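# Cap the unfinished sachet tube and stand it by the pink tray

## Task

Find the single unfinished tube of sachets: the one lying at or inside the black trough, or, if none is there, the one whose lid is not completely on. Put its lid on and push it down until it stops, with every one of its sachets inside, and leave the closed tube upright on the table next to the tray of pink sachets, with a gap to the tray no larger than the tube's width. All other tubes must remain upright on the table. A dent in the tube's bottom or in the top of its lid means failure.

## Robot and tools

Robot: two UR-style six-joint arms, left_arm and right_arm, each ending in a four-finger hand with sixteen motors (index, middle, ring, thumb). right_arm has a right hand; left_arm has its mirror image, a left hand. Base origins in the scene frame: left_arm (+0.031, +0.441, 0) m, right_arm (+0.014, -0.462, 0) m, each turned only slightly about z.

Scene frame: origin on the table top, halfway between the nominal bases. +z is up, +x points out over the table, and left_arm is on the +y side. Image sides do not match these names. Each arm's reported hand poses, velocities, targets and wrist-camera poses are in that arm's own base frame. Fixed cameras and the table use the scene frame.

Hand point axes (right hand): +z runs along the straight fingers toward the tips, +y points out of the palm face, +x crosses the palm away from the thumb. On the left hand +x points toward the thumb. A rigid mast sits behind the wrist on the palm side and can strike objects.

The 48-number row. One flat list covers both arms, every value in [-1, 1], even when one arm stays still. Order: left dx, dy, dz, rx, ry, rz; left hand's 16 motors; left current_limit; left speed; then the same 24 for the right arm.
- dx, dy, dz, rx, ry, rz are an offset, not a pose: measured from that arm's Hand target when the action (or move) begins, along that arm's base axes. 1.0 equals 0.6 m for translation or 180 degrees for rotation; rx, ry, rz form one rotation vector about the Hand target position. Every row of an action counts from that same starting target, so resending an offset moves the arm further. Six zeros re-request the current Hand target.
- The 16 motor numbers are absolute goals, not changes: index_abd, index_mcp, index_pip, index_dip, middle_abd, middle_mcp, middle_pip, middle_dip, ring_abd, ring_mcp, ring_pip, ring_dip, thumb_cmc, thumb_axl, thumb_mcp, thumb_ipl. Each maps linearly between its two stops. Straight values: _abd 0.00, _mcp -0.75, _pip -0.58, _dip -0.70, thumb_cmc -0.71, thumb_axl -0.68, thumb_mcp -0.23, thumb_ipl -0.17. Larger numbers curl fingers toward the palm; thumb_cmc toward +1 brings the thumb in front of the palm. Zero is a real goal, so to keep a hand unchanged copy back its hand_goal, hand_current_limit and hand_speed.
- current_limit: -1 to +1 maps to 0 to 550 mA (minimum 11 mA). speed: hinge goal rate is (speed+1)/2 of 8.5 rad/s. They begin at +0.4 and -0.6 and persist until changed.

Tools.
execute_actions(actions, cameras): actions is a list; each action is up to 15 rows, one per 1/30 s step, the last row held to fill 15 steps. Images come only when actions is empty or cameras names them.
move(target, speed, blend, stop_force, zero, blocking, cameras): target is one row or up to 15 rows, each offset from the same starting Hand targets. Straight-line paths, no obstacle avoidance, all arms finish together, 10 s cap. speed in m/s, 0.002 to 3.6, default 0.25 (turns up to twice that in rad/s), one value or one per target. blend in metres rounds corners between listed targets; 0 stops at each. stop_force, 3 to 120 N, ends an arm's path when its wrist sensor feels that much push opposite its travel; unreliable while the hand rotates, not allowed with blocking=false, and omit it when backing off a contact. zero (default true) rezeroes before the move. blocking=false returns after about 0.5 s while the move continues.
wait(seconds 0 to 10), stop() brakes a running move, zoom_image(camera, region [x0,y0,x1,y1], at most 504 px per side) on the latest image, zero_wrist_force(arm), read_manual(section), finished_scene().
Cameras: cam_high, cam_low, cam_left_wrist, cam_right_wrist, each 672x504; ["all"] shows all.

Results: end_effector_position (m) and end_effector_quat_wxyz per arm in its base frame; Hand target (last commanded pose after clipping; next offsets start here; the hand often rests a little short, and the next command asks again). Hand lists follow motor order: hand_goal, hand_measured, hand_current_ma, hand_state (moving, goal, blocked, overload). Wrist force and torque in the hand point's axes, plus the peak since the last shown. A move adds a "move:" line: done, off_target, moving, held, fault, with limits=paced (pose clipped) or limits=held. Joint torques are total drive output, not contact alone.

Limits and hazards. Commanded orientation is clipped each step to 32 degrees from the measured one. About 150 N (±25) on an arm, or wrist torque past 24.6 N m (132 N m for the big joints), stops that arm for 10 s; arms are stiff, so aiming even slightly beyond a firm contact can trip this. Any contact or squeezing between the two arms, hand on hand included, can end the scene. A finger motor at 495 mA or more for 5 s shuts down for 10 s; a HAND FAULT line cancels the rest of that reply's robot calls. Motors at 70 °C give MOTOR HOT; 85 °C brakes the arm for 30 to 60 s. Do not route a path near an arm's own base. Avoid drops, releasing moving parts, hard hits and fast presses, anything leaving the table, and squashing the tube base or lid top: press the lid gently and slowly.

Each tool is called after "Request:" as name([rows], argument=value, ...), one row to a line, values as JSON.

## Session

Request:
execute_actions(actions=[])

Scene clock: 0.00 s.
left_arm: end_effector_position=(+0.0486, +0.4355, +0.1499) hand_goal=(+0.000, -0.754, -0.576, -0.696, +0.000, -0.754, -0.576, -0.696, +0.000, -0.754, -0.576, -0.696, -0.714, -0.678, -0.226, -0.168) hand_measured=(+0.000, -0.754, -0.576, -0.696, +0.000, -0.754, -0.576, -0.696, +0.000, -0.754, -0.576, -0.696, -0.714, -0.678, -0.226, -0.168) hand_current_ma=(+0, +0, +0, +0, +0, +0, +0, +0, +0, +0, +0, +0, +0, +0, +0, +0) hand_state=(goal, goal, goal, goal, goal, goal, goal, goal, goal, goal, goal, goal, goal, goal, goal, goal) hand_current_limit=0.40 hand_speed=-0.60 end_effector_quat_wxyz=(+0.165, -0.322, +0.905, -0.223) | right_arm: end_effector_position=(+0.0933, -0.3430, +0.1465) hand_goal=(+0.000, -0.754, -0.576, -0.696, +0.000, -0.754, -0.576, -0.696, +0.000, -0.754, -0.576, -0.696, -0.714, -0.678, -0.226, -0.168) hand_measured=(+0.000, -0.754, -0.576, -0.696, +0.000, -0.754, -0.576, -0.696, +0.000, -0.754, -0.576, -0.696, -0.714, -0.678, -0.226, -0.168) hand_current_ma=(+0, +0, +0, +0, +0, +0, +0, +0, +0, +0, +0, +0, +0, +0, +0, +0) hand_state=(goal, goal, goal, goal, goal, goal, goal, goal, goal, goal, goal, goal, overload, goal, goal, goal) hand_current_limit=0.40 hand_speed=-0.60 end_effector_quat_wxyz=(-0.337, +0.508, +0.721, -0.329)
Joint positions: left_arm=[4.991 -1.546 -1.996 -1.62 1.22 -0.324] | right_arm=[-1.282 -1.706 2.295 -1.969 -2.539 -1.524]
Joint velocities: within noise
Joint torques (N m): no reading
Motor temperatures (°C): left_arm=[33 33 32 38 38 39] | right_arm=[35 37 33 38 39 38]
Wrist force (N): no reading
Wrist torque (N m): no reading
Wrist force, peak (N): no reading
Hand target: left_arm +0.0486, +0.4355, +0.1499; +0.165, -0.322, +0.905, -0.223 | right_arm +0.0933, -0.3430, +0.1465; -0.337, +0.508, +0.721, -0.329

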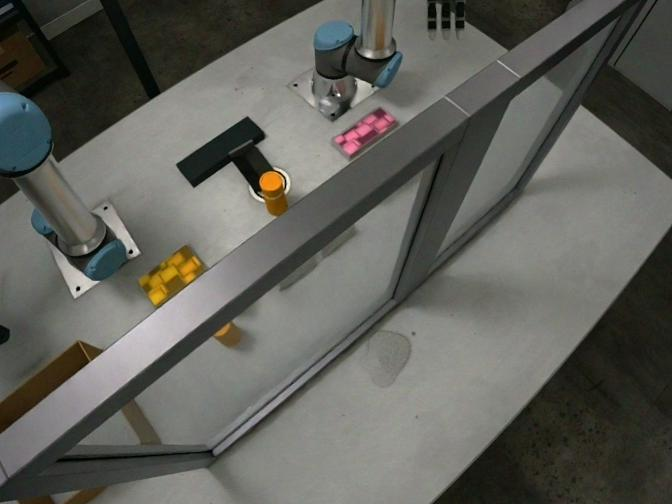

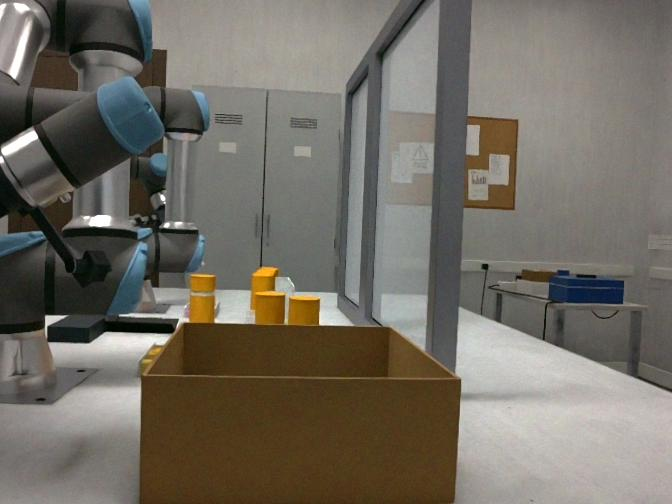

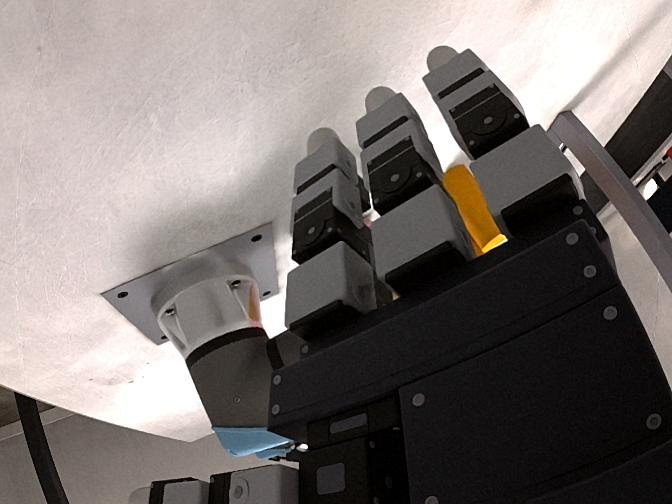

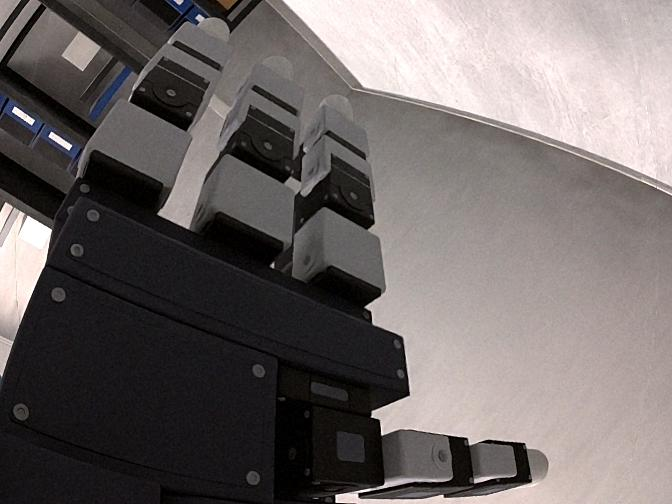

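Request:
zoom_image(camera="cam_high", region=[130, 90, 430, 315])

Request:
zoom_image(camera="cam_low", region=[40, 240, 340, 400])

Request:
zoom_image(camera="cam_high", region=[0, 220, 250, 420])

Scaled by 1.680 from the camera's 672x504 image, which has a finer 960x720 frame.

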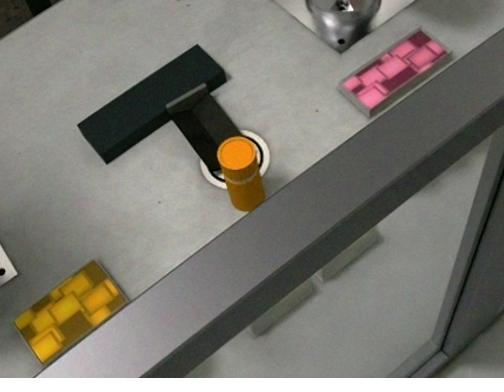

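Scaled by 1.680 from the camera's 672x504 image, which has a finer 960x720 frame.

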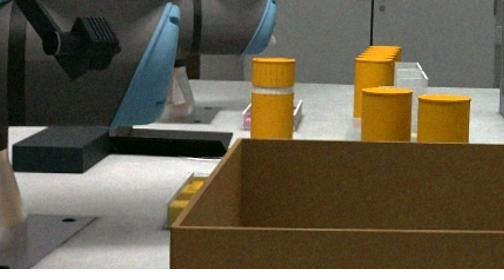

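Scaled by 2.016 from the camera's 672x504 image, which has a finer 960x720 frame.

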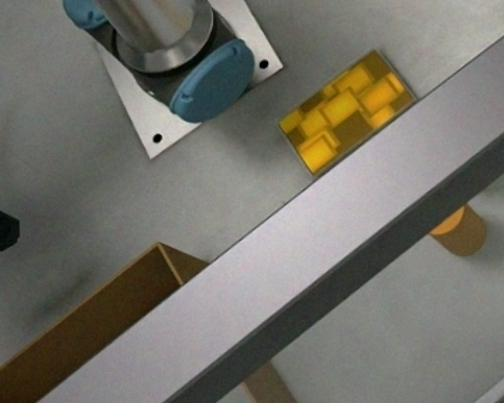

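Request:
zoom_image(camera="cam_high", region=[170, 105, 310, 225])

Request:
zoom_image(camera="cam_high", region=[260, 90, 410, 300])

Request:
zoom_image(camera="cam_low", region=[40, 260, 190, 360])

Request:
zoom_image(camera="cam_low", region=[170, 250, 340, 350])

Scaled by 3.600 from the camera's 672x504 image, which has a finer 960x720 frame.

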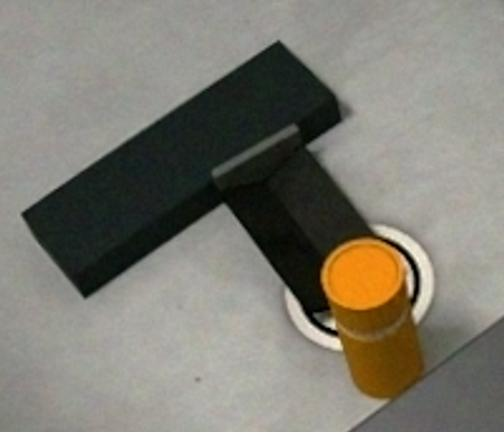

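Scaled by 2.400 from the camera's 672x504 image, which has a finer 960x720 frame.

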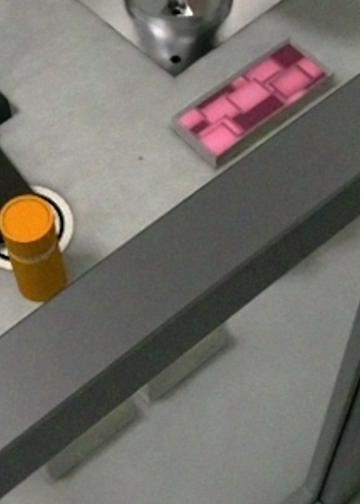

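Scaled by 3.360 from the camera's 672x504 image, which has a finer 960x720 frame.

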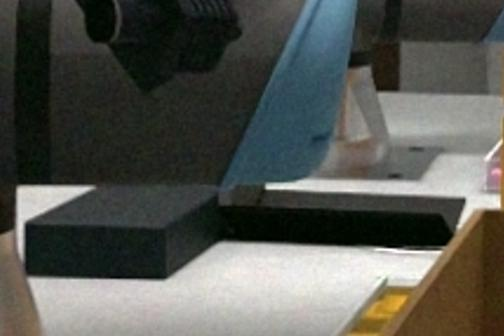

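Scaled by 2.965 from the camera's 672x504 image, which has a finer 960x720 frame.

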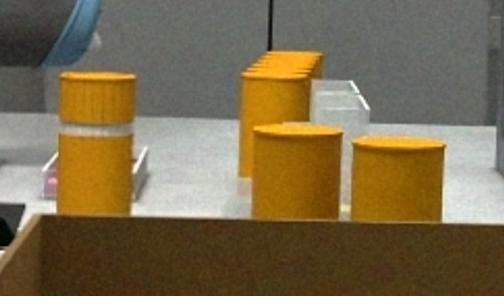

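Request:
move([
  [0.0,0.0,0.25,0,0,0, 0,-0.754,-0.576,-0.696,0,-0.754,-0.576,-0.696,0,-0.754,-0.576,-0.696,-0.714,-0.678,-0.226,-0.168,0.4,-0.6, 0,0,0,0,0,0, 0,-0.754,-0.576,-0.696,0,-0.754,-0.576,-0.696,0,-0.754,-0.576,-0.696,-0.714,-0.678,-0.226,-0.168,0.4,-0.6],
  [0.284,-0.094,0.35,0,0,-0.131, 0,-0.754,-0.576,-0.696,0,-0.754,-0.576,-0.696,0,-0.754,-0.576,-0.696,-0.714,-0.678,-0.226,-0.168,0.4,-0.6, 0,0,0,0,0,0, 0,-0.754,-0.576,-0.696,0,-0.754,-0.576,-0.696,0,-0.754,-0.576,-0.696,-0.714,-0.678,-0.226,-0.168,0.4,-0.6],
  [0.587,-0.434,0.4,0,0,-0.333, 0,-0.754,-0.576,-0.696,0,-0.754,-0.576,-0.696,0,-0.754,-0.576,-0.696,-0.714,-0.678,-0.226,-0.168,0.4,-0.6, 0,0,0,0,0,0, 0,-0.754,-0.576,-0.696,0,-0.754,-0.576,-0.696,0,-0.754,-0.576,-0.696,-0.714,-0.678,-0.226,-0.168,0.4,-0.6],
], speed=0.3, blend=0.04, cameras=["cam_left_wrist","cam_low","cam_high"])

Scene clock: 174.23 s.
left_arm: end_effector_position=(+0.4008, +0.1752, +0.3899) hand_goal=(+0.000, -0.754, -0.576, -0.696, +0.000, -0.754, -0.576, -0.696, +0.000, -0.754, -0.576, -0.696, -0.714, -0.678, -0.226, -0.168) hand_measured=(+0.000, -0.748, -0.576, -0.696, +0.000, -0.748, -0.576, -0.696, +0.000, -0.750, -0.576, -0.696, -0.710, -0.678, -0.224, -0.168) hand_current_ma=(+0, +18, -2, +0, +0, +16, -2, +0, +0, +16, -2, +0, +9, +2, +9, +1) hand_state=(goal, goal, goal, goal, goal, goal, goal, goal, goal, goal, goal, goal, goal, goal, goal, goal) hand_current_limit=0.40 hand_speed=-0.60 end_effector_quat_wxyz=(+0.031, +0.173, +0.945, -0.276) | right_arm: end_effector_position=(+0.0933, -0.3430, +0.1465) hand_goal=(+0.000, -0.754, -0.576, -0.696, +0.000, -0.754, -0.576, -0.696, +0.000, -0.754, -0.576, -0.696, -0.714, -0.678, -0.226, -0.168) hand_measured=(+0.000, -0.748, -0.576, -0.696, +0.000, -0.748, -0.576, -0.696, +0.000, -0.748, -0.576, -0.696, +0.164, -0.678, -0.226, -0.168) hand_current_ma=(+0, +8, +0, +0, +0, +8, +0, +0, +0, +9, +0, +0, +0, +1, +0, +0) hand_state=(goal, goal, goal, goal, goal, goal, goal, goal, goal, goal, goal, goal, overload, goal, goal, goal) hand_current_limit=0.40 hand_speed=-0.60 end_effector_quat_wxyz=(-0.337, +0.508, +0.721, -0.329)
Joint positions: left_arm=[3.944 -1.494 -1.421 -2.247 1.219 -0.325] | right_arm=[-1.282 -1.706 2.295 -1.969 -2.539 -1.524]
Joint torques (N m): left_arm=[-6.61 21.32 12.83 3.38 1.67 1.24] | right_arm=[-0.54 -13.92 -18.48 -2.35 -1.54 0.39]
Wrist force (N): left_arm=[0.0 0.4 -0.2] | right_arm=[-0.2 -0.2 -0.2]
Wrist torque (N m): left_arm=[0.07 0.00 0.04] | right_arm=[0.02 0.01 0.01]
Wrist force, peak (N): left_arm=[0.6 1.6 2.4] | right_arm=[-0.6 0.1 -0.2]
Hand target: left_arm +0.4008, +0.1751, +0.3899; +0.031, +0.173, +0.945, -0.276 | right_arm +0.0933, -0.3430, +0.1465; -0.337, +0.508, +0.721, -0.329
Off the commanded pose: left_arm 0.000 m, 0 deg | right_arm 0.000 m, 0 deg.
move: done
camera_calibration:
cam_left_wrist: T_world_to_cam=[[0.498337, -0.725938, 0.473998, -0.295194], [-0.604315, 0.101173, 0.790296, -0.123479], [-0.621661, -0.680278, -0.388277, 0.647103], [0, 0, 0, 1]] pos_world=[0.474764, 0.23841, 0.488762]
Images, in order (width x height): cam_high 672x504, cam_low 672x504, cam_left_wrist 672x504.

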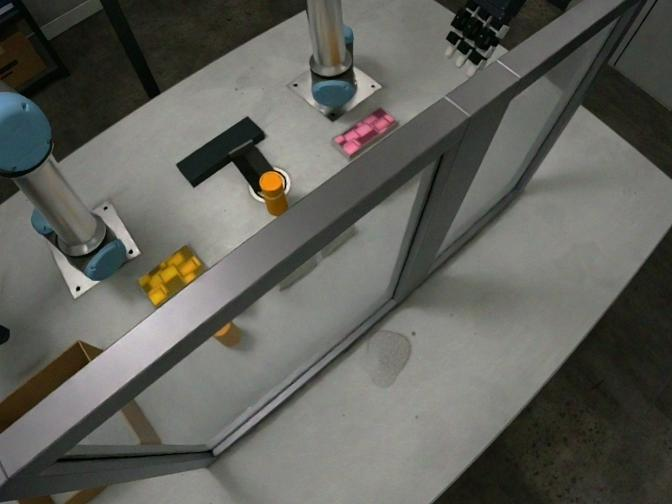

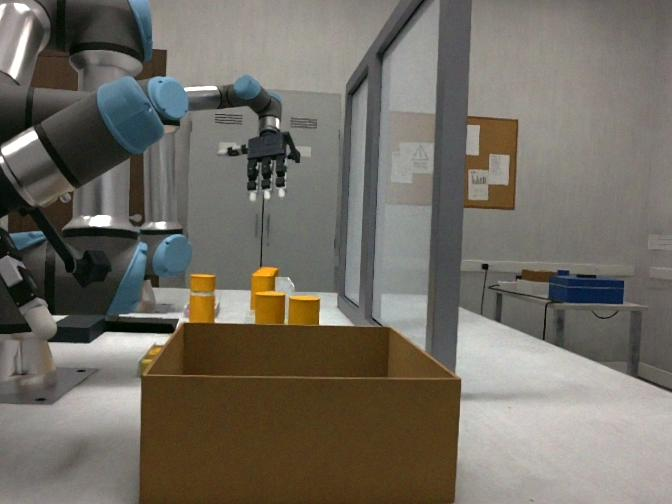

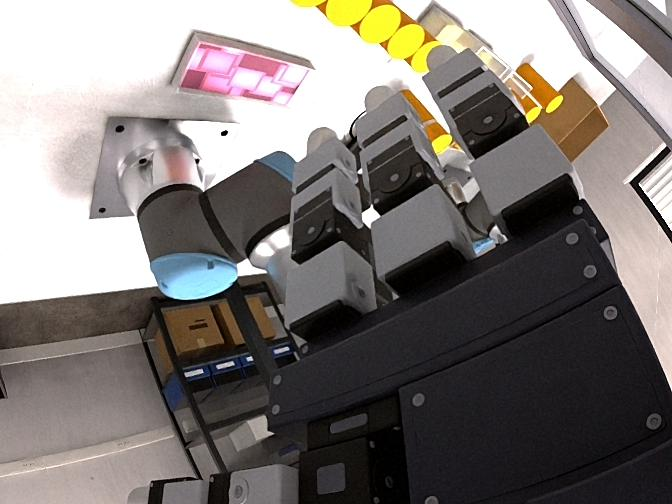

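Request:
move([
  [0.048,-0.542,0.017,0,0,-0.06, 0,-0.754,-0.576,-0.696,0,-0.754,-0.576,-0.696,0,-0.754,-0.576,-0.696,-0.714,-0.678,-0.226,-0.168,0.4,-0.6, 0,0,0,0,0,0, 0,-0.754,-0.576,-0.696,0,-0.754,-0.576,-0.696,0,-0.754,-0.576,-0.696,-0.714,-0.678,-0.226,-0.168,0.4,-0.6],
  [0.042,-0.933,-0.333,0,0,-0.111, 0,-0.754,-0.576,-0.696,0,-0.754,-0.576,-0.696,0,-0.754,-0.576,-0.696,-0.714,-0.678,-0.226,-0.168,0.4,-0.6, 0,0,0,0,0,0, 0,-0.754,-0.576,-0.696,0,-0.754,-0.576,-0.696,0,-0.754,-0.576,-0.696,-0.714,-0.678,-0.226,-0.168,0.4,-0.6],
], speed=0.3, blend=0.05, cameras=["cam_left_wrist","cam_low","cam_high"])

Scene clock: 206.57 s.
left_arm: end_effector_position=(+0.4261, -0.3846, +0.1903) hand_goal=(+0.000, -0.754, -0.576, -0.696, +0.000, -0.754, -0.576, -0.696, +0.000, -0.754, -0.576, -0.696, -0.714, -0.678, -0.226, -0.168) hand_measured=(+0.000, -0.748, -0.576, -0.696, +0.000, -0.748, -0.576, -0.696, +0.000, -0.748, -0.576, -0.696, -0.710, -0.678, -0.224, -0.168) hand_current_ma=(+0, +19, -2, +0, +0, +18, -2, +0, +0, +17, -2, +0, +10, +2, +10, +1) hand_state=(goal, goal, goal, goal, goal, goal, goal, goal, goal, goal, goal, goal, goal, goal, goal, goal) hand_current_limit=0.40 hand_speed=-0.60 end_effector_quat_wxyz=(-0.017, +0.334, +0.901, -0.277) | right_arm: end_effector_position=(+0.0933, -0.3430, +0.1465) hand_goal=(+0.000, -0.754, -0.576, -0.696, +0.000, -0.754, -0.576, -0.696, +0.000, -0.754, -0.576, -0.696, -0.714, -0.678, -0.226, -0.168) hand_measured=(+0.000, -0.748, -0.576, -0.696, +0.000, -0.748, -0.576, -0.696, +0.000, -0.748, -0.576, -0.696, +0.164, -0.678, -0.226, -0.168) hand_current_ma=(+0, +8, +0, +0, +0, +8, +0, +0, +0, +9, +0, +0, +0, +1, +0, +0) hand_state=(goal, goal, goal, goal, goal, goal, goal, goal, goal, goal, goal, goal, overload, goal, goal, goal) hand_current_limit=0.40 hand_speed=-0.60 end_effector_quat_wxyz=(-0.337, +0.508, +0.721, -0.329)
Joint positions: left_arm=[2.729 -1.758 -1.772 -1.185 1.008 -1.272] | right_arm=[-1.282 -1.706 2.295 -1.969 -2.539 -1.524]
Joint torques (N m): left_arm=[-6.46 21.75 10.04 4.54 0.8 -0.25] | right_arm=[-0.15 -13.87 -17.9 -2.19 -1.52 0.66]
Wrist force (N): left_arm=[0.2 0.3 -0.4] | right_arm=[0.0 0.1 0.0]
Wrist torque (N m): left_arm=[0.05 -0.04 -0.04] | right_arm=[0.04 -0.01 0.02]
Wrist force, peak (N): left_arm=[1.0 2.3 -1.2] | right_arm=[-0.5 -0.2 0.2]
Hand target: left_arm +0.4260, -0.3847, +0.1901; -0.017, +0.334, +0.901, -0.277 | right_arm +0.0933, -0.3430, +0.1465; -0.337, +0.508, +0.721, -0.329
Off the commanded pose: left_arm 0.000 m, 0 deg | right_arm 0.000 m, 0 deg.
move: done
camera_calibration:
cam_left_wrist: T_world_to_cam=[[0.219972, -0.852675, 0.473875, -0.549653], [-0.533425, 0.301575, 0.79026, 0.15311], [-0.816744, -0.426612, -0.3885, 0.385305], [0, 0, 0, 1]] pos_world=[0.517277, -0.350474, 0.289161]
Images, in order (width x height): cam_high 672x504, cam_low 672x504, cam_left_wrist 672x504.

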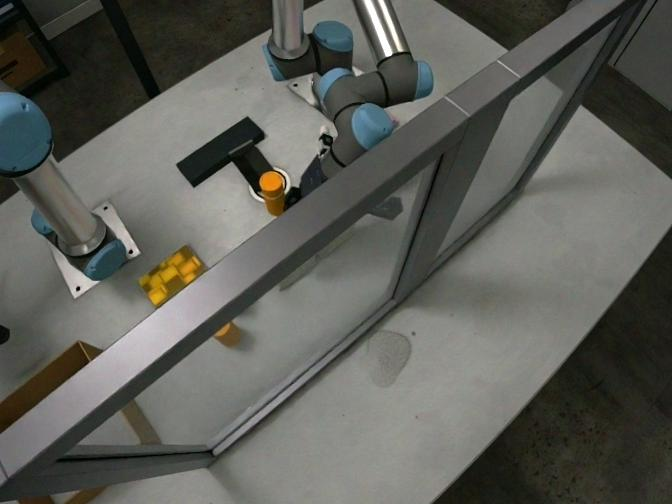

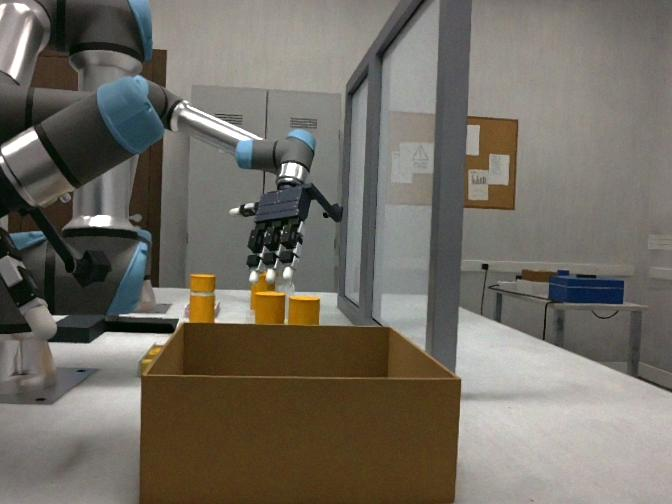

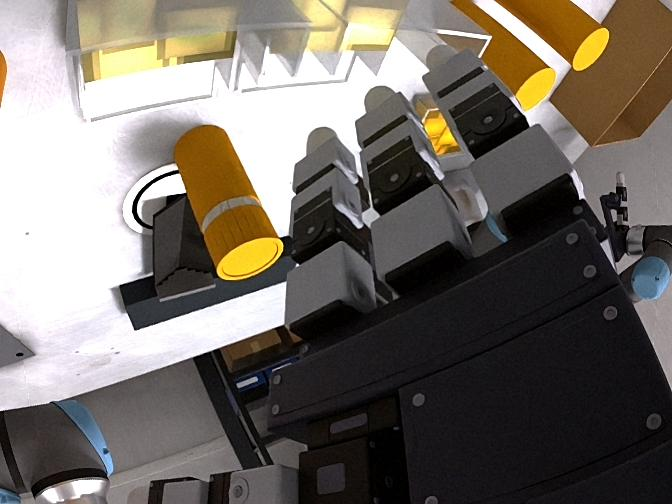

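Request:
zoom_image(camera="cam_left_wrist", region=[60, 90, 330, 330])

Request:
zoom_image(camera="cam_left_wrist", region=[150, 110, 300, 290])

Scaled by 1.867 from the camera's 672x504 image, which has a finer 960x720 frame.

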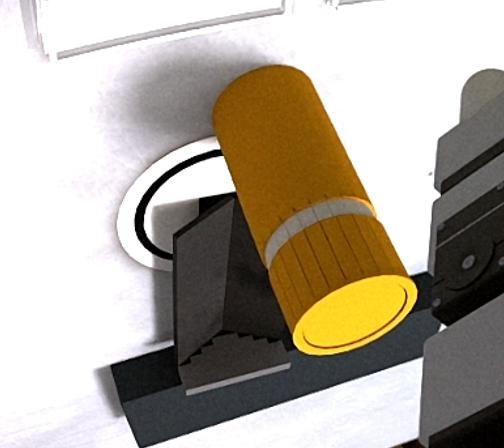

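Scaled by 2.800 from the camera's 672x504 image, which has a finer 960x720 frame.

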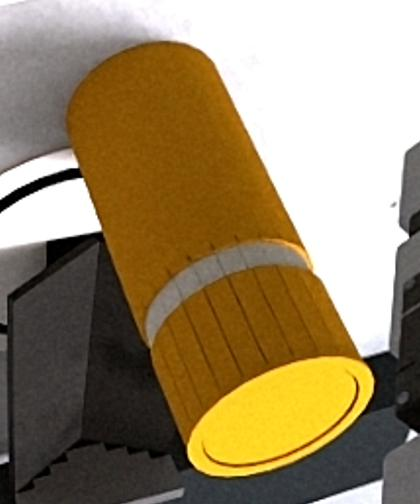

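Request:
move([
  [0,0,0.15,0,0,0, 0,-0.754,-0.576,-0.696,0,-0.754,-0.576,-0.696,0,-0.754,-0.576,-0.696,-0.714,-0.678,-0.226,-0.168,0.4,-0.6, 0,0,0,0,0,0, 0,-0.754,-0.576,-0.696,0,-0.754,-0.576,-0.696,0,-0.754,-0.576,-0.696,-0.714,-0.678,-0.226,-0.168,0.4,-0.6],
  [-0.44,-0.028,0.15,-0.0905,0.3329,-0.3142, 0,-0.754,-0.576,-0.696,0,-0.754,-0.576,-0.696,0,-0.754,-0.576,-0.696,-0.714,-0.678,-0.226,-0.168,0.4,-0.6, 0,0,0,0,0,0, 0,-0.754,-0.576,-0.696,0,-0.754,-0.576,-0.696,0,-0.754,-0.576,-0.696,-0.714,-0.678,-0.226,-0.168,0.4,-0.6],
  [-0.44,-0.028,0.017,-0.0905,0.3329,-0.3142, 0,-0.754,-0.576,-0.696,0,-0.754,-0.576,-0.696,0,-0.754,-0.576,-0.696,-0.714,-0.678,-0.226,-0.168,0.4,-0.6, 0,0,0,0,0,0, 0,-0.754,-0.576,-0.696,0,-0.754,-0.576,-0.696,0,-0.754,-0.576,-0.696,-0.714,-0.678,-0.226,-0.168,0.4,-0.6],
], speed=0.3, blend=0.03, cameras=["cam_left_wrist","cam_low","cam_high"])

Scene clock: 245.40 s.
left_arm: end_effector_position=(+0.1620, -0.4015, +0.2004) hand_goal=(+0.000, -0.754, -0.576, -0.696, +0.000, -0.754, -0.576, -0.696, +0.000, -0.754, -0.576, -0.696, -0.714, -0.678, -0.226, -0.168) hand_measured=(+0.000, -0.742, -0.576, -0.696, +0.000, -0.744, -0.576, -0.696, +0.000, -0.744, -0.576, -0.696, -0.706, -0.678, -0.224, -0.168) hand_current_ma=(+0, +39, +1, +0, +0, +36, +1, +0, +0, +34, +1, +0, +28, +2, +8, +1) hand_state=(goal, goal, goal, goal, goal, goal, goal, goal, goal, goal, goal, goal, goal, goal, goal, goal) hand_current_limit=0.40 hand_speed=-0.60 end_effector_quat_wxyz=(+0.524, -0.524, -0.475, +0.475) | right_arm: end_effector_position=(+0.0933, -0.3430, +0.1465) hand_goal=(+0.000, -0.754, -0.576, -0.696, +0.000, -0.754, -0.576, -0.696, +0.000, -0.754, -0.576, -0.696, -0.714, -0.678, -0.226, -0.168) hand_measured=(+0.000, -0.748, -0.576, -0.696, +0.000, -0.748, -0.576, -0.696, +0.000, -0.748, -0.576, -0.696, +0.164, -0.678, -0.226, -0.168) hand_current_ma=(+0, +8, +0, +0, +0, +8, +0, +0, +0, +9, +0, +0, +0, +1, +0, +0) hand_state=(goal, goal, goal, goal, goal, goal, goal, goal, goal, goal, goal, goal, overload, goal, goal, goal) hand_current_limit=0.40 hand_speed=-0.60 end_effector_quat_wxyz=(-0.337, +0.508, +0.721, -0.329)
Joint positions: left_arm=[2.514 -2.094 -1.427 -2.762 1.041 0] | right_arm=[-1.282 -1.706 2.295 -1.969 -2.539 -1.524]
Joint torques (N m): left_arm=[8.51 37.43 12.75 0.72 -1.06 -0.51] | right_arm=[-0.05 -13.03 -17.37 -2.39 -1.43 0.8]
Wrist force (N): left_arm=[-1.1 0.8 -0.4] | right_arm=[-0.4 0.1 0.0]
Wrist torque (N m): left_arm=[0.23 0.10 -0.16] | right_arm=[0.05 0.04 -0.01]
Wrist force, peak (N): left_arm=[-0.7 3.7 -0.2] | right_arm=[-0.6 -0.2 0.1]
Hand target: left_arm +0.1620, -0.4015, +0.2003; +0.524, -0.524, -0.475, +0.475 | right_arm +0.0933, -0.3430, +0.1465; -0.337, +0.508, +0.721, -0.329
Off the commanded pose: left_arm 0.000 m, 0 deg | right_arm 0.000 m, 0 deg.
move: done
camera_calibration:
cam_left_wrist: T_world_to_cam=[[-0.0433043, -0.764817, 0.642791, -0.466688], [0.743978, 0.404731, 0.531685, -0.104436], [-0.666799, 0.501247, 0.551481, 0.326107], [0, 0, 0, 1]] pos_world=[0.274936, -0.478122, 0.175668]
Images, in order (width x height): cam_high 672x504, cam_low 672x504, cam_left_wrist 672x504.

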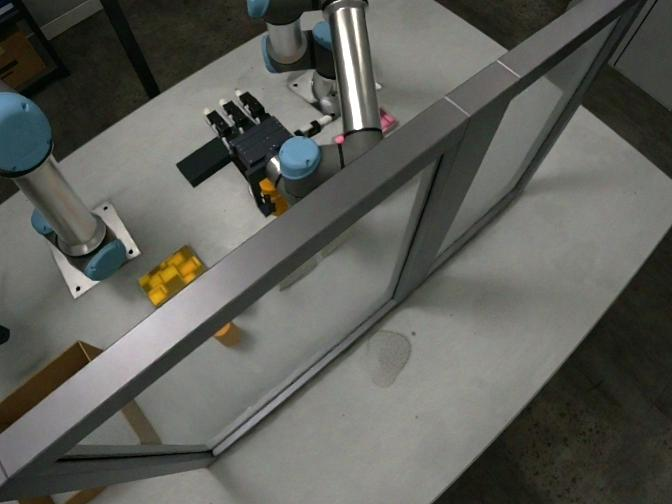

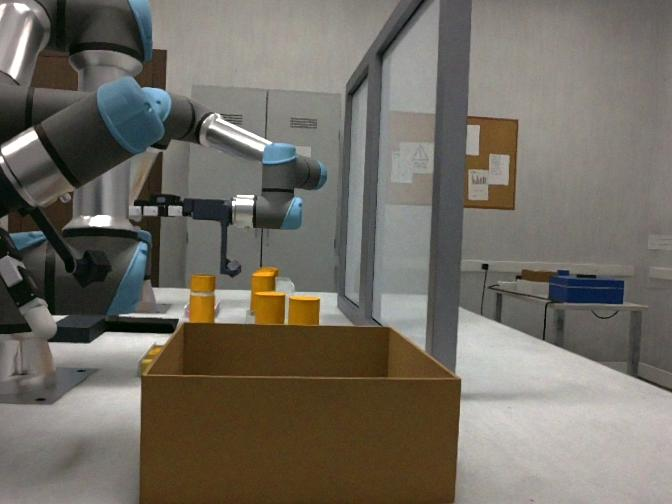

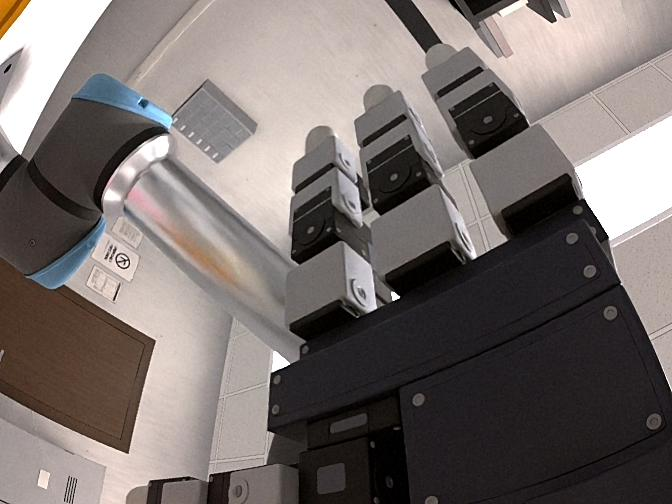

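Request:
zoom_image(camera="cam_left_wrist", region=[240, 200, 672, 504])

Scaled by 1.167 from the camera's 672x504 image, which has a finer 960x720 frame.

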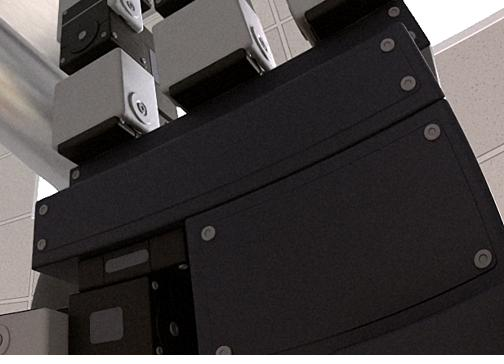

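Request:
move(target=[0,0,-0.125,0,0,0, 0,-0.754,-0.576,-0.696,0,-0.754,-0.576,-0.696,0,-0.754,-0.576,-0.696,-0.714,-0.678,-0.226,-0.168,0.4,-0.6, 0,0,0,0,0,0, 0,-0.754,-0.576,-0.696,0,-0.754,-0.576,-0.696,0,-0.754,-0.576,-0.696,-0.714,-0.678,-0.226,-0.168,0.4,-0.6], speed=0.1, cameras=["cam_left_wrist","cam_low","cam_high"])

Scene clock: 266.97 s.
left_arm: end_effector_position=(+0.1620, -0.4014, +0.1253) hand_goal=(+0.000, -0.754, -0.576, -0.696, +0.000, -0.754, -0.576, -0.696, +0.000, -0.754, -0.576, -0.696, -0.714, -0.678, -0.226, -0.168) hand_measured=(+0.000, -0.742, -0.576, -0.696, +0.000, -0.744, -0.576, -0.696, +0.000, -0.744, -0.576, -0.696, -0.706, -0.678, -0.224, -0.168) hand_current_ma=(+0, +39, +1, +0, +0, +36, +1, +0, +0, +34, +1, +0, +28, +2, +8, +1) hand_state=(goal, goal, goal, goal, goal, goal, goal, goal, goal, goal, goal, goal, goal, goal, goal, goal) hand_current_limit=0.40 hand_speed=-0.60 end_effector_quat_wxyz=(+0.524, -0.524, -0.475, +0.475) | right_arm: end_effector_position=(+0.0933, -0.3430, +0.1465) hand_goal=(+0.000, -0.754, -0.576, -0.696, +0.000, -0.754, -0.576, -0.696, +0.000, -0.754, -0.576, -0.696, -0.714, -0.678, -0.226, -0.168) hand_measured=(+0.000, -0.748, -0.576, -0.696, +0.000, -0.748, -0.576, -0.696, +0.000, -0.748, -0.576, -0.696, +0.164, -0.678, -0.226, -0.168) hand_current_ma=(+0, +8, +0, +0, +0, +8, +0, +0, +0, +9, +0, +0, +0, +1, +0, +0) hand_state=(goal, goal, goal, goal, goal, goal, goal, goal, goal, goal, goal, goal, overload, goal, goal, goal) hand_current_limit=0.40 hand_speed=-0.60 end_effector_quat_wxyz=(-0.337, +0.508, +0.721, -0.329)
Joint positions: left_arm=[2.514 -2.173 -1.511 -2.599 1.041 0] | right_arm=[-1.282 -1.706 2.295 -1.969 -2.539 -1.524]
Joint torques (N m): left_arm=[6.36 44.76 28.72 -2.67 1.07 -1.3] | right_arm=[-0.47 -13.59 -16.8 -2.23 -1.23 0.9]
Wrist force (N): left_arm=[-0.5 0.9 -0.3] | right_arm=[-0.2 -0.2 0.1]
Wrist torque (N m): left_arm=[0.23 0.01 -0.10] | right_arm=[0.00 0.00 0.01]
Wrist force, peak (N): left_arm=[-0.9 2.2 -0.4] | right_arm=[-0.5 -0.3 0.1]
Hand target: left_arm +0.1620, -0.4015, +0.1253; +0.524, -0.524, -0.475, +0.475 | right_arm +0.0933, -0.3430, +0.1465; -0.337, +0.508, +0.721, -0.329
Off the commanded pose: left_arm 0.000 m, 0 deg | right_arm 0.000 m, 0 deg.
move: done
camera_calibration:
cam_left_wrist: T_world_to_cam=[[-0.0432709, -0.764851, 0.642753, -0.418371], [0.744063, 0.40466, 0.531621, -0.0645039], [-0.666707, 0.501252, 0.551587, 0.367545], [0, 0, 0, 1]] pos_world=[0.274937, -0.478122, 0.100468]
Images, in order (width x height): cam_high 672x504, cam_low 672x504, cam_left_wrist 672x504.

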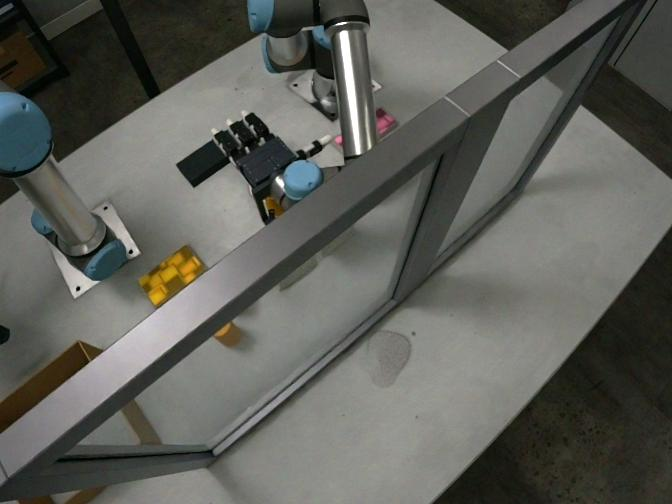

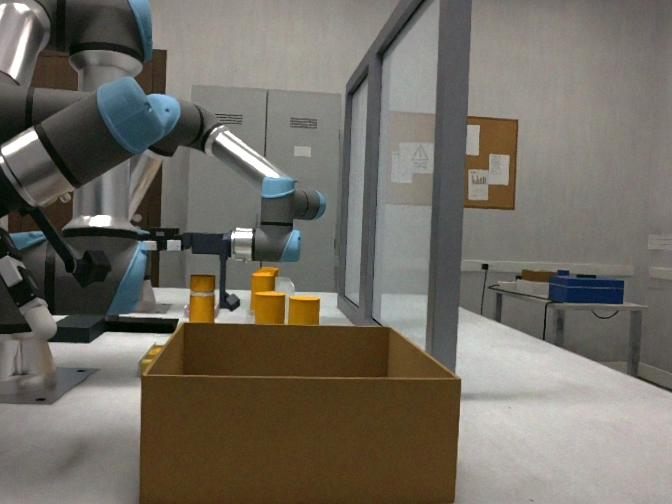

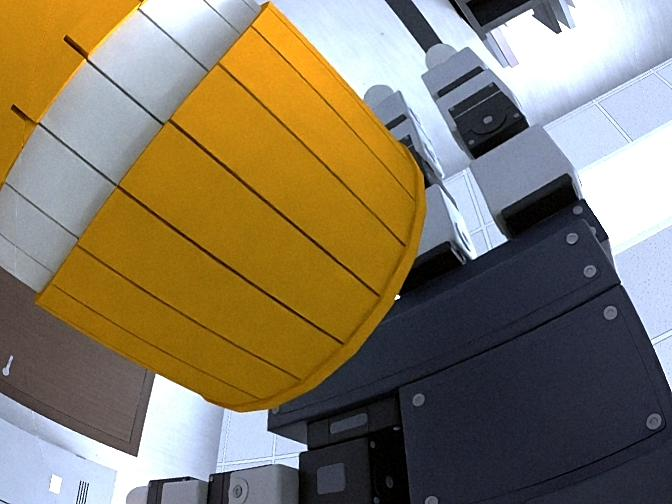

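Request:
move([
  [-0.0053,0.014,0,0,0,0, 0,-0.754,-0.576,-0.696,0,-0.754,-0.576,-0.696,0,-0.754,-0.576,-0.696,-0.714,-0.678,-0.226,-0.168,0.4,-0.6, 0,0,0,0,0,0, 0,-0.754,-0.576,-0.696,0,-0.754,-0.576,-0.696,0,-0.754,-0.576,-0.696,-0.714,-0.678,-0.226,-0.168,0.4,-0.6],
  [-0.0053,0.014,-0.062,0,0,0, 0,-0.754,-0.576,-0.696,0,-0.754,-0.576,-0.696,0,-0.754,-0.576,-0.696,-0.714,-0.678,-0.226,-0.168,0.4,-0.6, 0,0,0,0,0,0, 0,-0.754,-0.576,-0.696,0,-0.754,-0.576,-0.696,0,-0.754,-0.576,-0.696,-0.714,-0.678,-0.226,-0.168,0.4,-0.6],
], speed=0.04, cameras=["cam_left_wrist","cam_low"])

Request:
zoom_image(camera="cam_low", region=[170, 200, 340, 350])

Scene clock: 295.30 s.
left_arm: end_effector_position=(+0.1588, -0.3930, +0.0880) hand_goal=(+0.000, -0.754, -0.576, -0.696, +0.000, -0.754, -0.576, -0.696, +0.000, -0.754, -0.576, -0.696, -0.714, -0.678, -0.226, -0.168) hand_measured=(+0.000, -0.742, -0.576, -0.696, +0.000, -0.744, -0.576, -0.696, +0.000, -0.744, -0.576, -0.696, -0.706, -0.678, -0.224, -0.168) hand_current_ma=(+0, +39, +1, +0, +0, +36, +1, +0, +0, +34, +1, +0, +28, +2, +8, +1) hand_state=(goal, goal, goal, goal, goal, goal, goal, goal, goal, goal, goal, goal, goal, goal, goal, goal) hand_current_limit=0.40 hand_speed=-0.60 end_effector_quat_wxyz=(+0.524, -0.524, -0.475, +0.475) | right_arm: end_effector_position=(+0.0933, -0.3430, +0.1465) hand_goal=(+0.000, -0.754, -0.576, -0.696, +0.000, -0.754, -0.576, -0.696, +0.000, -0.754, -0.576, -0.696, -0.714, -0.678, -0.226, -0.168) hand_measured=(+0.000, -0.748, -0.576, -0.696, +0.000, -0.748, -0.576, -0.696, +0.000, -0.748, -0.576, -0.696, +0.164, -0.678, -0.226, -0.168) hand_current_ma=(+0, +8, +0, +0, +0, +8, +0, +0, +0, +9, +0, +0, +0, +1, +0, +0) hand_state=(goal, goal, goal, goal, goal, goal, goal, goal, goal, goal, goal, goal, overload, goal, goal, goal) hand_current_limit=0.40 hand_speed=-0.60 end_effector_quat_wxyz=(-0.337, +0.508, +0.721, -0.329)
Joint positions: left_arm=[2.522 -2.205 -1.57 -2.509 1.05 0] | right_arm=[-1.282 -1.706 2.295 -1.969 -2.539 -1.524]
Joint torques (N m): left_arm=[-7.54 48.67 23.2 -3.76 -1.45 -0.79] | right_arm=[-0.21 -13.91 -17.23 -2.31 -1.13 0.89]
Wrist force (N): left_arm=[-0.9 0.6 -0.1] | right_arm=[-0.2 0.0 0.0]
Wrist torque (N m): left_arm=[0.19 0.05 -0.13] | right_arm=[0.03 0.02 0.00]
Wrist force, peak (N): left_arm=[-1.0 1.4 -0.3] | right_arm=[-0.5 -0.2 0.2]
Hand target: left_arm +0.1589, -0.3931, +0.0881; +0.524, -0.524, -0.475, +0.475 | right_arm +0.0933, -0.3430, +0.1465; -0.337, +0.508, +0.721, -0.329
Off the commanded pose: left_arm 0.000 m, 0 deg | right_arm 0.000 m, 0 deg.
move: done
camera_calibration:
cam_left_wrist: T_world_to_cam=[[-0.0431775, -0.764921, 0.642675, -0.388087], [0.744071, 0.404653, 0.531614, -0.0457381], [-0.666703, 0.50115, 0.551684, 0.381671], [0, 0, 0, 1]] pos_world=[0.271737, -0.469622, 0.0631673]
Images, in order (width x height): cam_low 672x504, cam_left_wrist 672x504.

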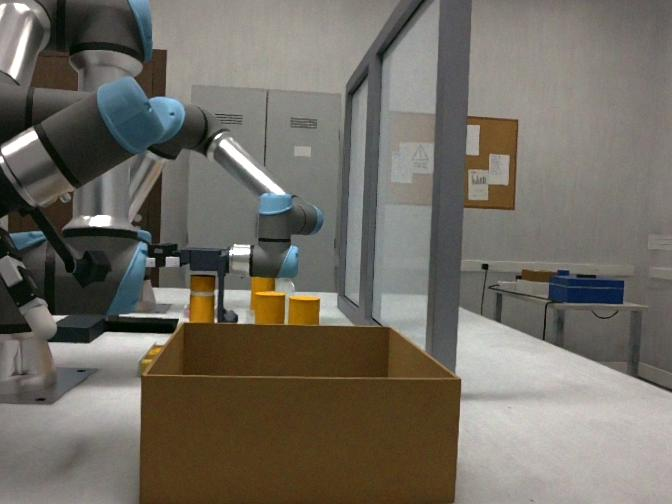

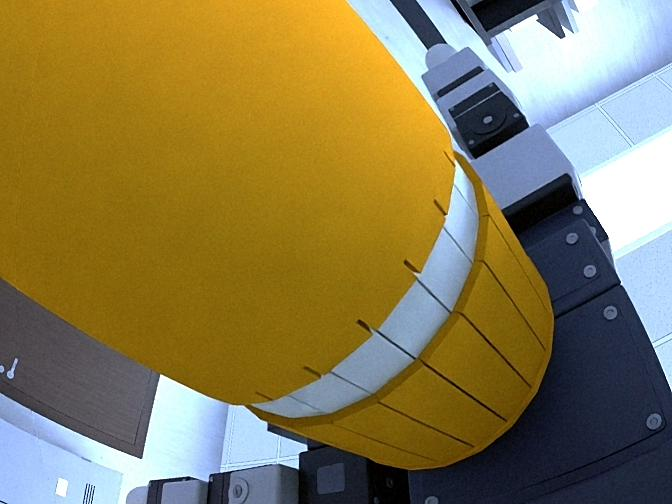

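Scaled by 2.965 from the camera's 672x504 image, which has a finer 960x720 frame.

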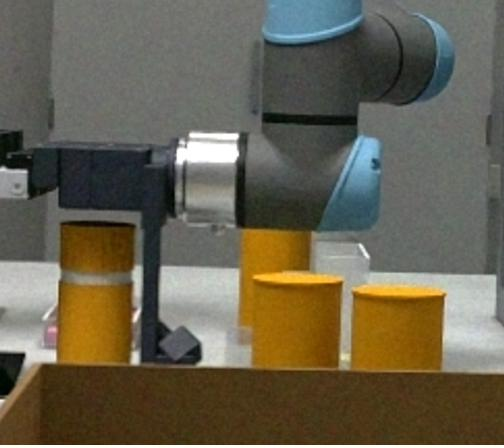

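Request:
move(target=[0,0,-0.038,0,0,0, 0,-0.754,-0.576,-0.696,0,-0.754,-0.576,-0.696,0,-0.754,-0.576,-0.696,-0.714,-0.678,-0.226,-0.168,0.4,-0.6, 0,0,0,0,0,0, 0,-0.754,-0.576,-0.696,0,-0.754,-0.576,-0.696,0,-0.754,-0.576,-0.696,-0.714,-0.678,-0.226,-0.168,0.4,-0.6], speed=0.01, stop_force=12, cameras=["cam_left_wrist","cam_low"])

Request:
zoom_image(camera="cam_low", region=[170, 200, 340, 350])

Scene clock: 303.10 s.
left_arm: end_effector_position=(+0.1590, -0.3932, +0.0838) hand_goal=(+0.000, -0.754, -0.576, -0.696, +0.000, -0.754, -0.576, -0.696, +0.000, -0.754, -0.576, -0.696, -0.714, -0.678, -0.226, -0.168) hand_measured=(+0.000, -0.742, -0.576, -0.696, +0.000, -0.744, -0.576, -0.696, +0.000, -0.744, -0.576, -0.696, -0.706, -0.678, -0.224, -0.168) hand_current_ma=(+0, +40, +1, +0, +0, +36, +1, +0, +0, +34, +1, +0, +28, +2, +8, +1) hand_state=(goal, goal, goal, goal, goal, goal, goal, goal, goal, goal, goal, goal, goal, goal, goal, goal) hand_current_limit=0.40 hand_speed=-0.60 end_effector_quat_wxyz=(+0.524, -0.524, -0.475, +0.475) | right_arm: end_effector_position=(+0.0933, -0.3430, +0.1465) hand_goal=(+0.000, -0.754, -0.576, -0.696, +0.000, -0.754, -0.576, -0.696, +0.000, -0.754, -0.576, -0.696, -0.714, -0.678, -0.226, -0.168) hand_measured=(+0.000, -0.748, -0.576, -0.696, +0.000, -0.748, -0.576, -0.696, +0.000, -0.748, -0.576, -0.696, +0.164, -0.678, -0.226, -0.168) hand_current_ma=(+0, +8, +0, +0, +0, +8, +0, +0, +0, +9, +0, +0, +0, +1, +0, +0) hand_state=(goal, goal, goal, goal, goal, goal, goal, goal, goal, goal, goal, goal, overload, goal, goal, goal) hand_current_limit=0.40 hand_speed=-0.60 end_effector_quat_wxyz=(-0.337, +0.508, +0.721, -0.329)
Joint positions: left_arm=[2.522 -2.211 -1.572 -2.5 1.05 0] | right_arm=[-1.282 -1.706 2.295 -1.969 -2.539 -1.524]
Joint torques (N m): left_arm=[0.24 40.47 15.22 -1.21 0.35 -0.01] | right_arm=[0.09 -13.38 -16.1 -2.17 -0.97 0.82]
Wrist force (N): left_arm=[-0.9 0.6 -0.2] | right_arm=[0.0 -0.2 0.2]
Wrist torque (N m): left_arm=[0.20 0.05 -0.14] | right_arm=[-0.01 -0.03 0.03]
Wrist force, peak (N): left_arm=[-1.3 1.7 -0.7] | right_arm=[-0.6 0.0 0.0]
Hand target: left_arm +0.1590, -0.3932, +0.0838; +0.524, -0.524, -0.475, +0.475 (not the last commanded pose) | right_arm +0.0933, -0.3430, +0.1465; -0.337, +0.508, +0.721, -0.329
Off the commanded pose: left_arm 0.019 m, 0 deg | right_arm 0.000 m, 0 deg.
FORCE FAULT: contact force on the left arm reached its limit, and that arm stopped. The contact can be on any part of that arm, not only on its tool. That arm's remaining commands of this call were not run. That arm is still stopped at the end of this call. That arm stays stopped for about 10 more seconds. Until then a move that you send moves the other arm only, and its call returns only when the move has ended. Once the stop has ended, the next robot result says so. If the stop ends while you think or write, that arm runs what you send next, counted from a new Hand target: where the arm stands when the stop ends. While its stop runs, that arm, its gripper or tool too, takes no new command. Until it ends, the stop uses up actions while you think or wait. An arm that is not stopped still takes commands.
move: fault (left_arm)
camera_calibration:
cam_left_wrist: T_world_to_cam=[[-0.0436921, -0.764574, 0.643054, -0.385381], [0.743669, 0.404923, 0.531972, -0.0434646], [-0.667119, 0.501462, 0.550898, 0.384414], [0, 0, 0, 1]] pos_world=[0.271935, -0.469821, 0.0591693]
Images, in order (width x height): cam_low 672x504, cam_left_wrist 672x504.

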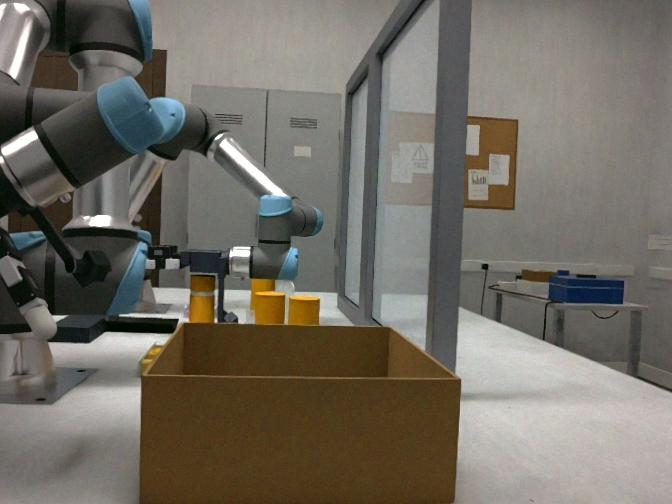

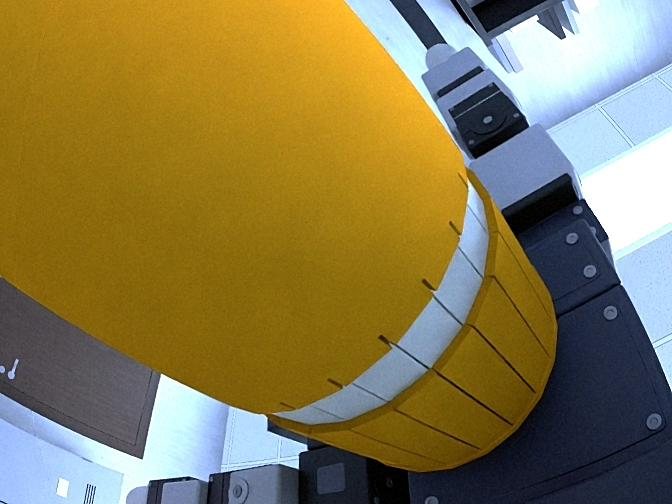

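Scaled by 2.965 from the camera's 672x504 image, which has a finer 960x720 frame.

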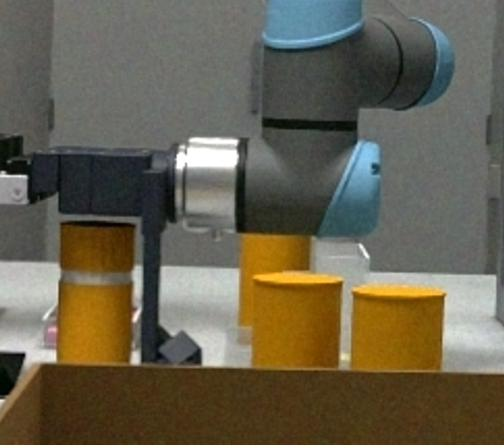

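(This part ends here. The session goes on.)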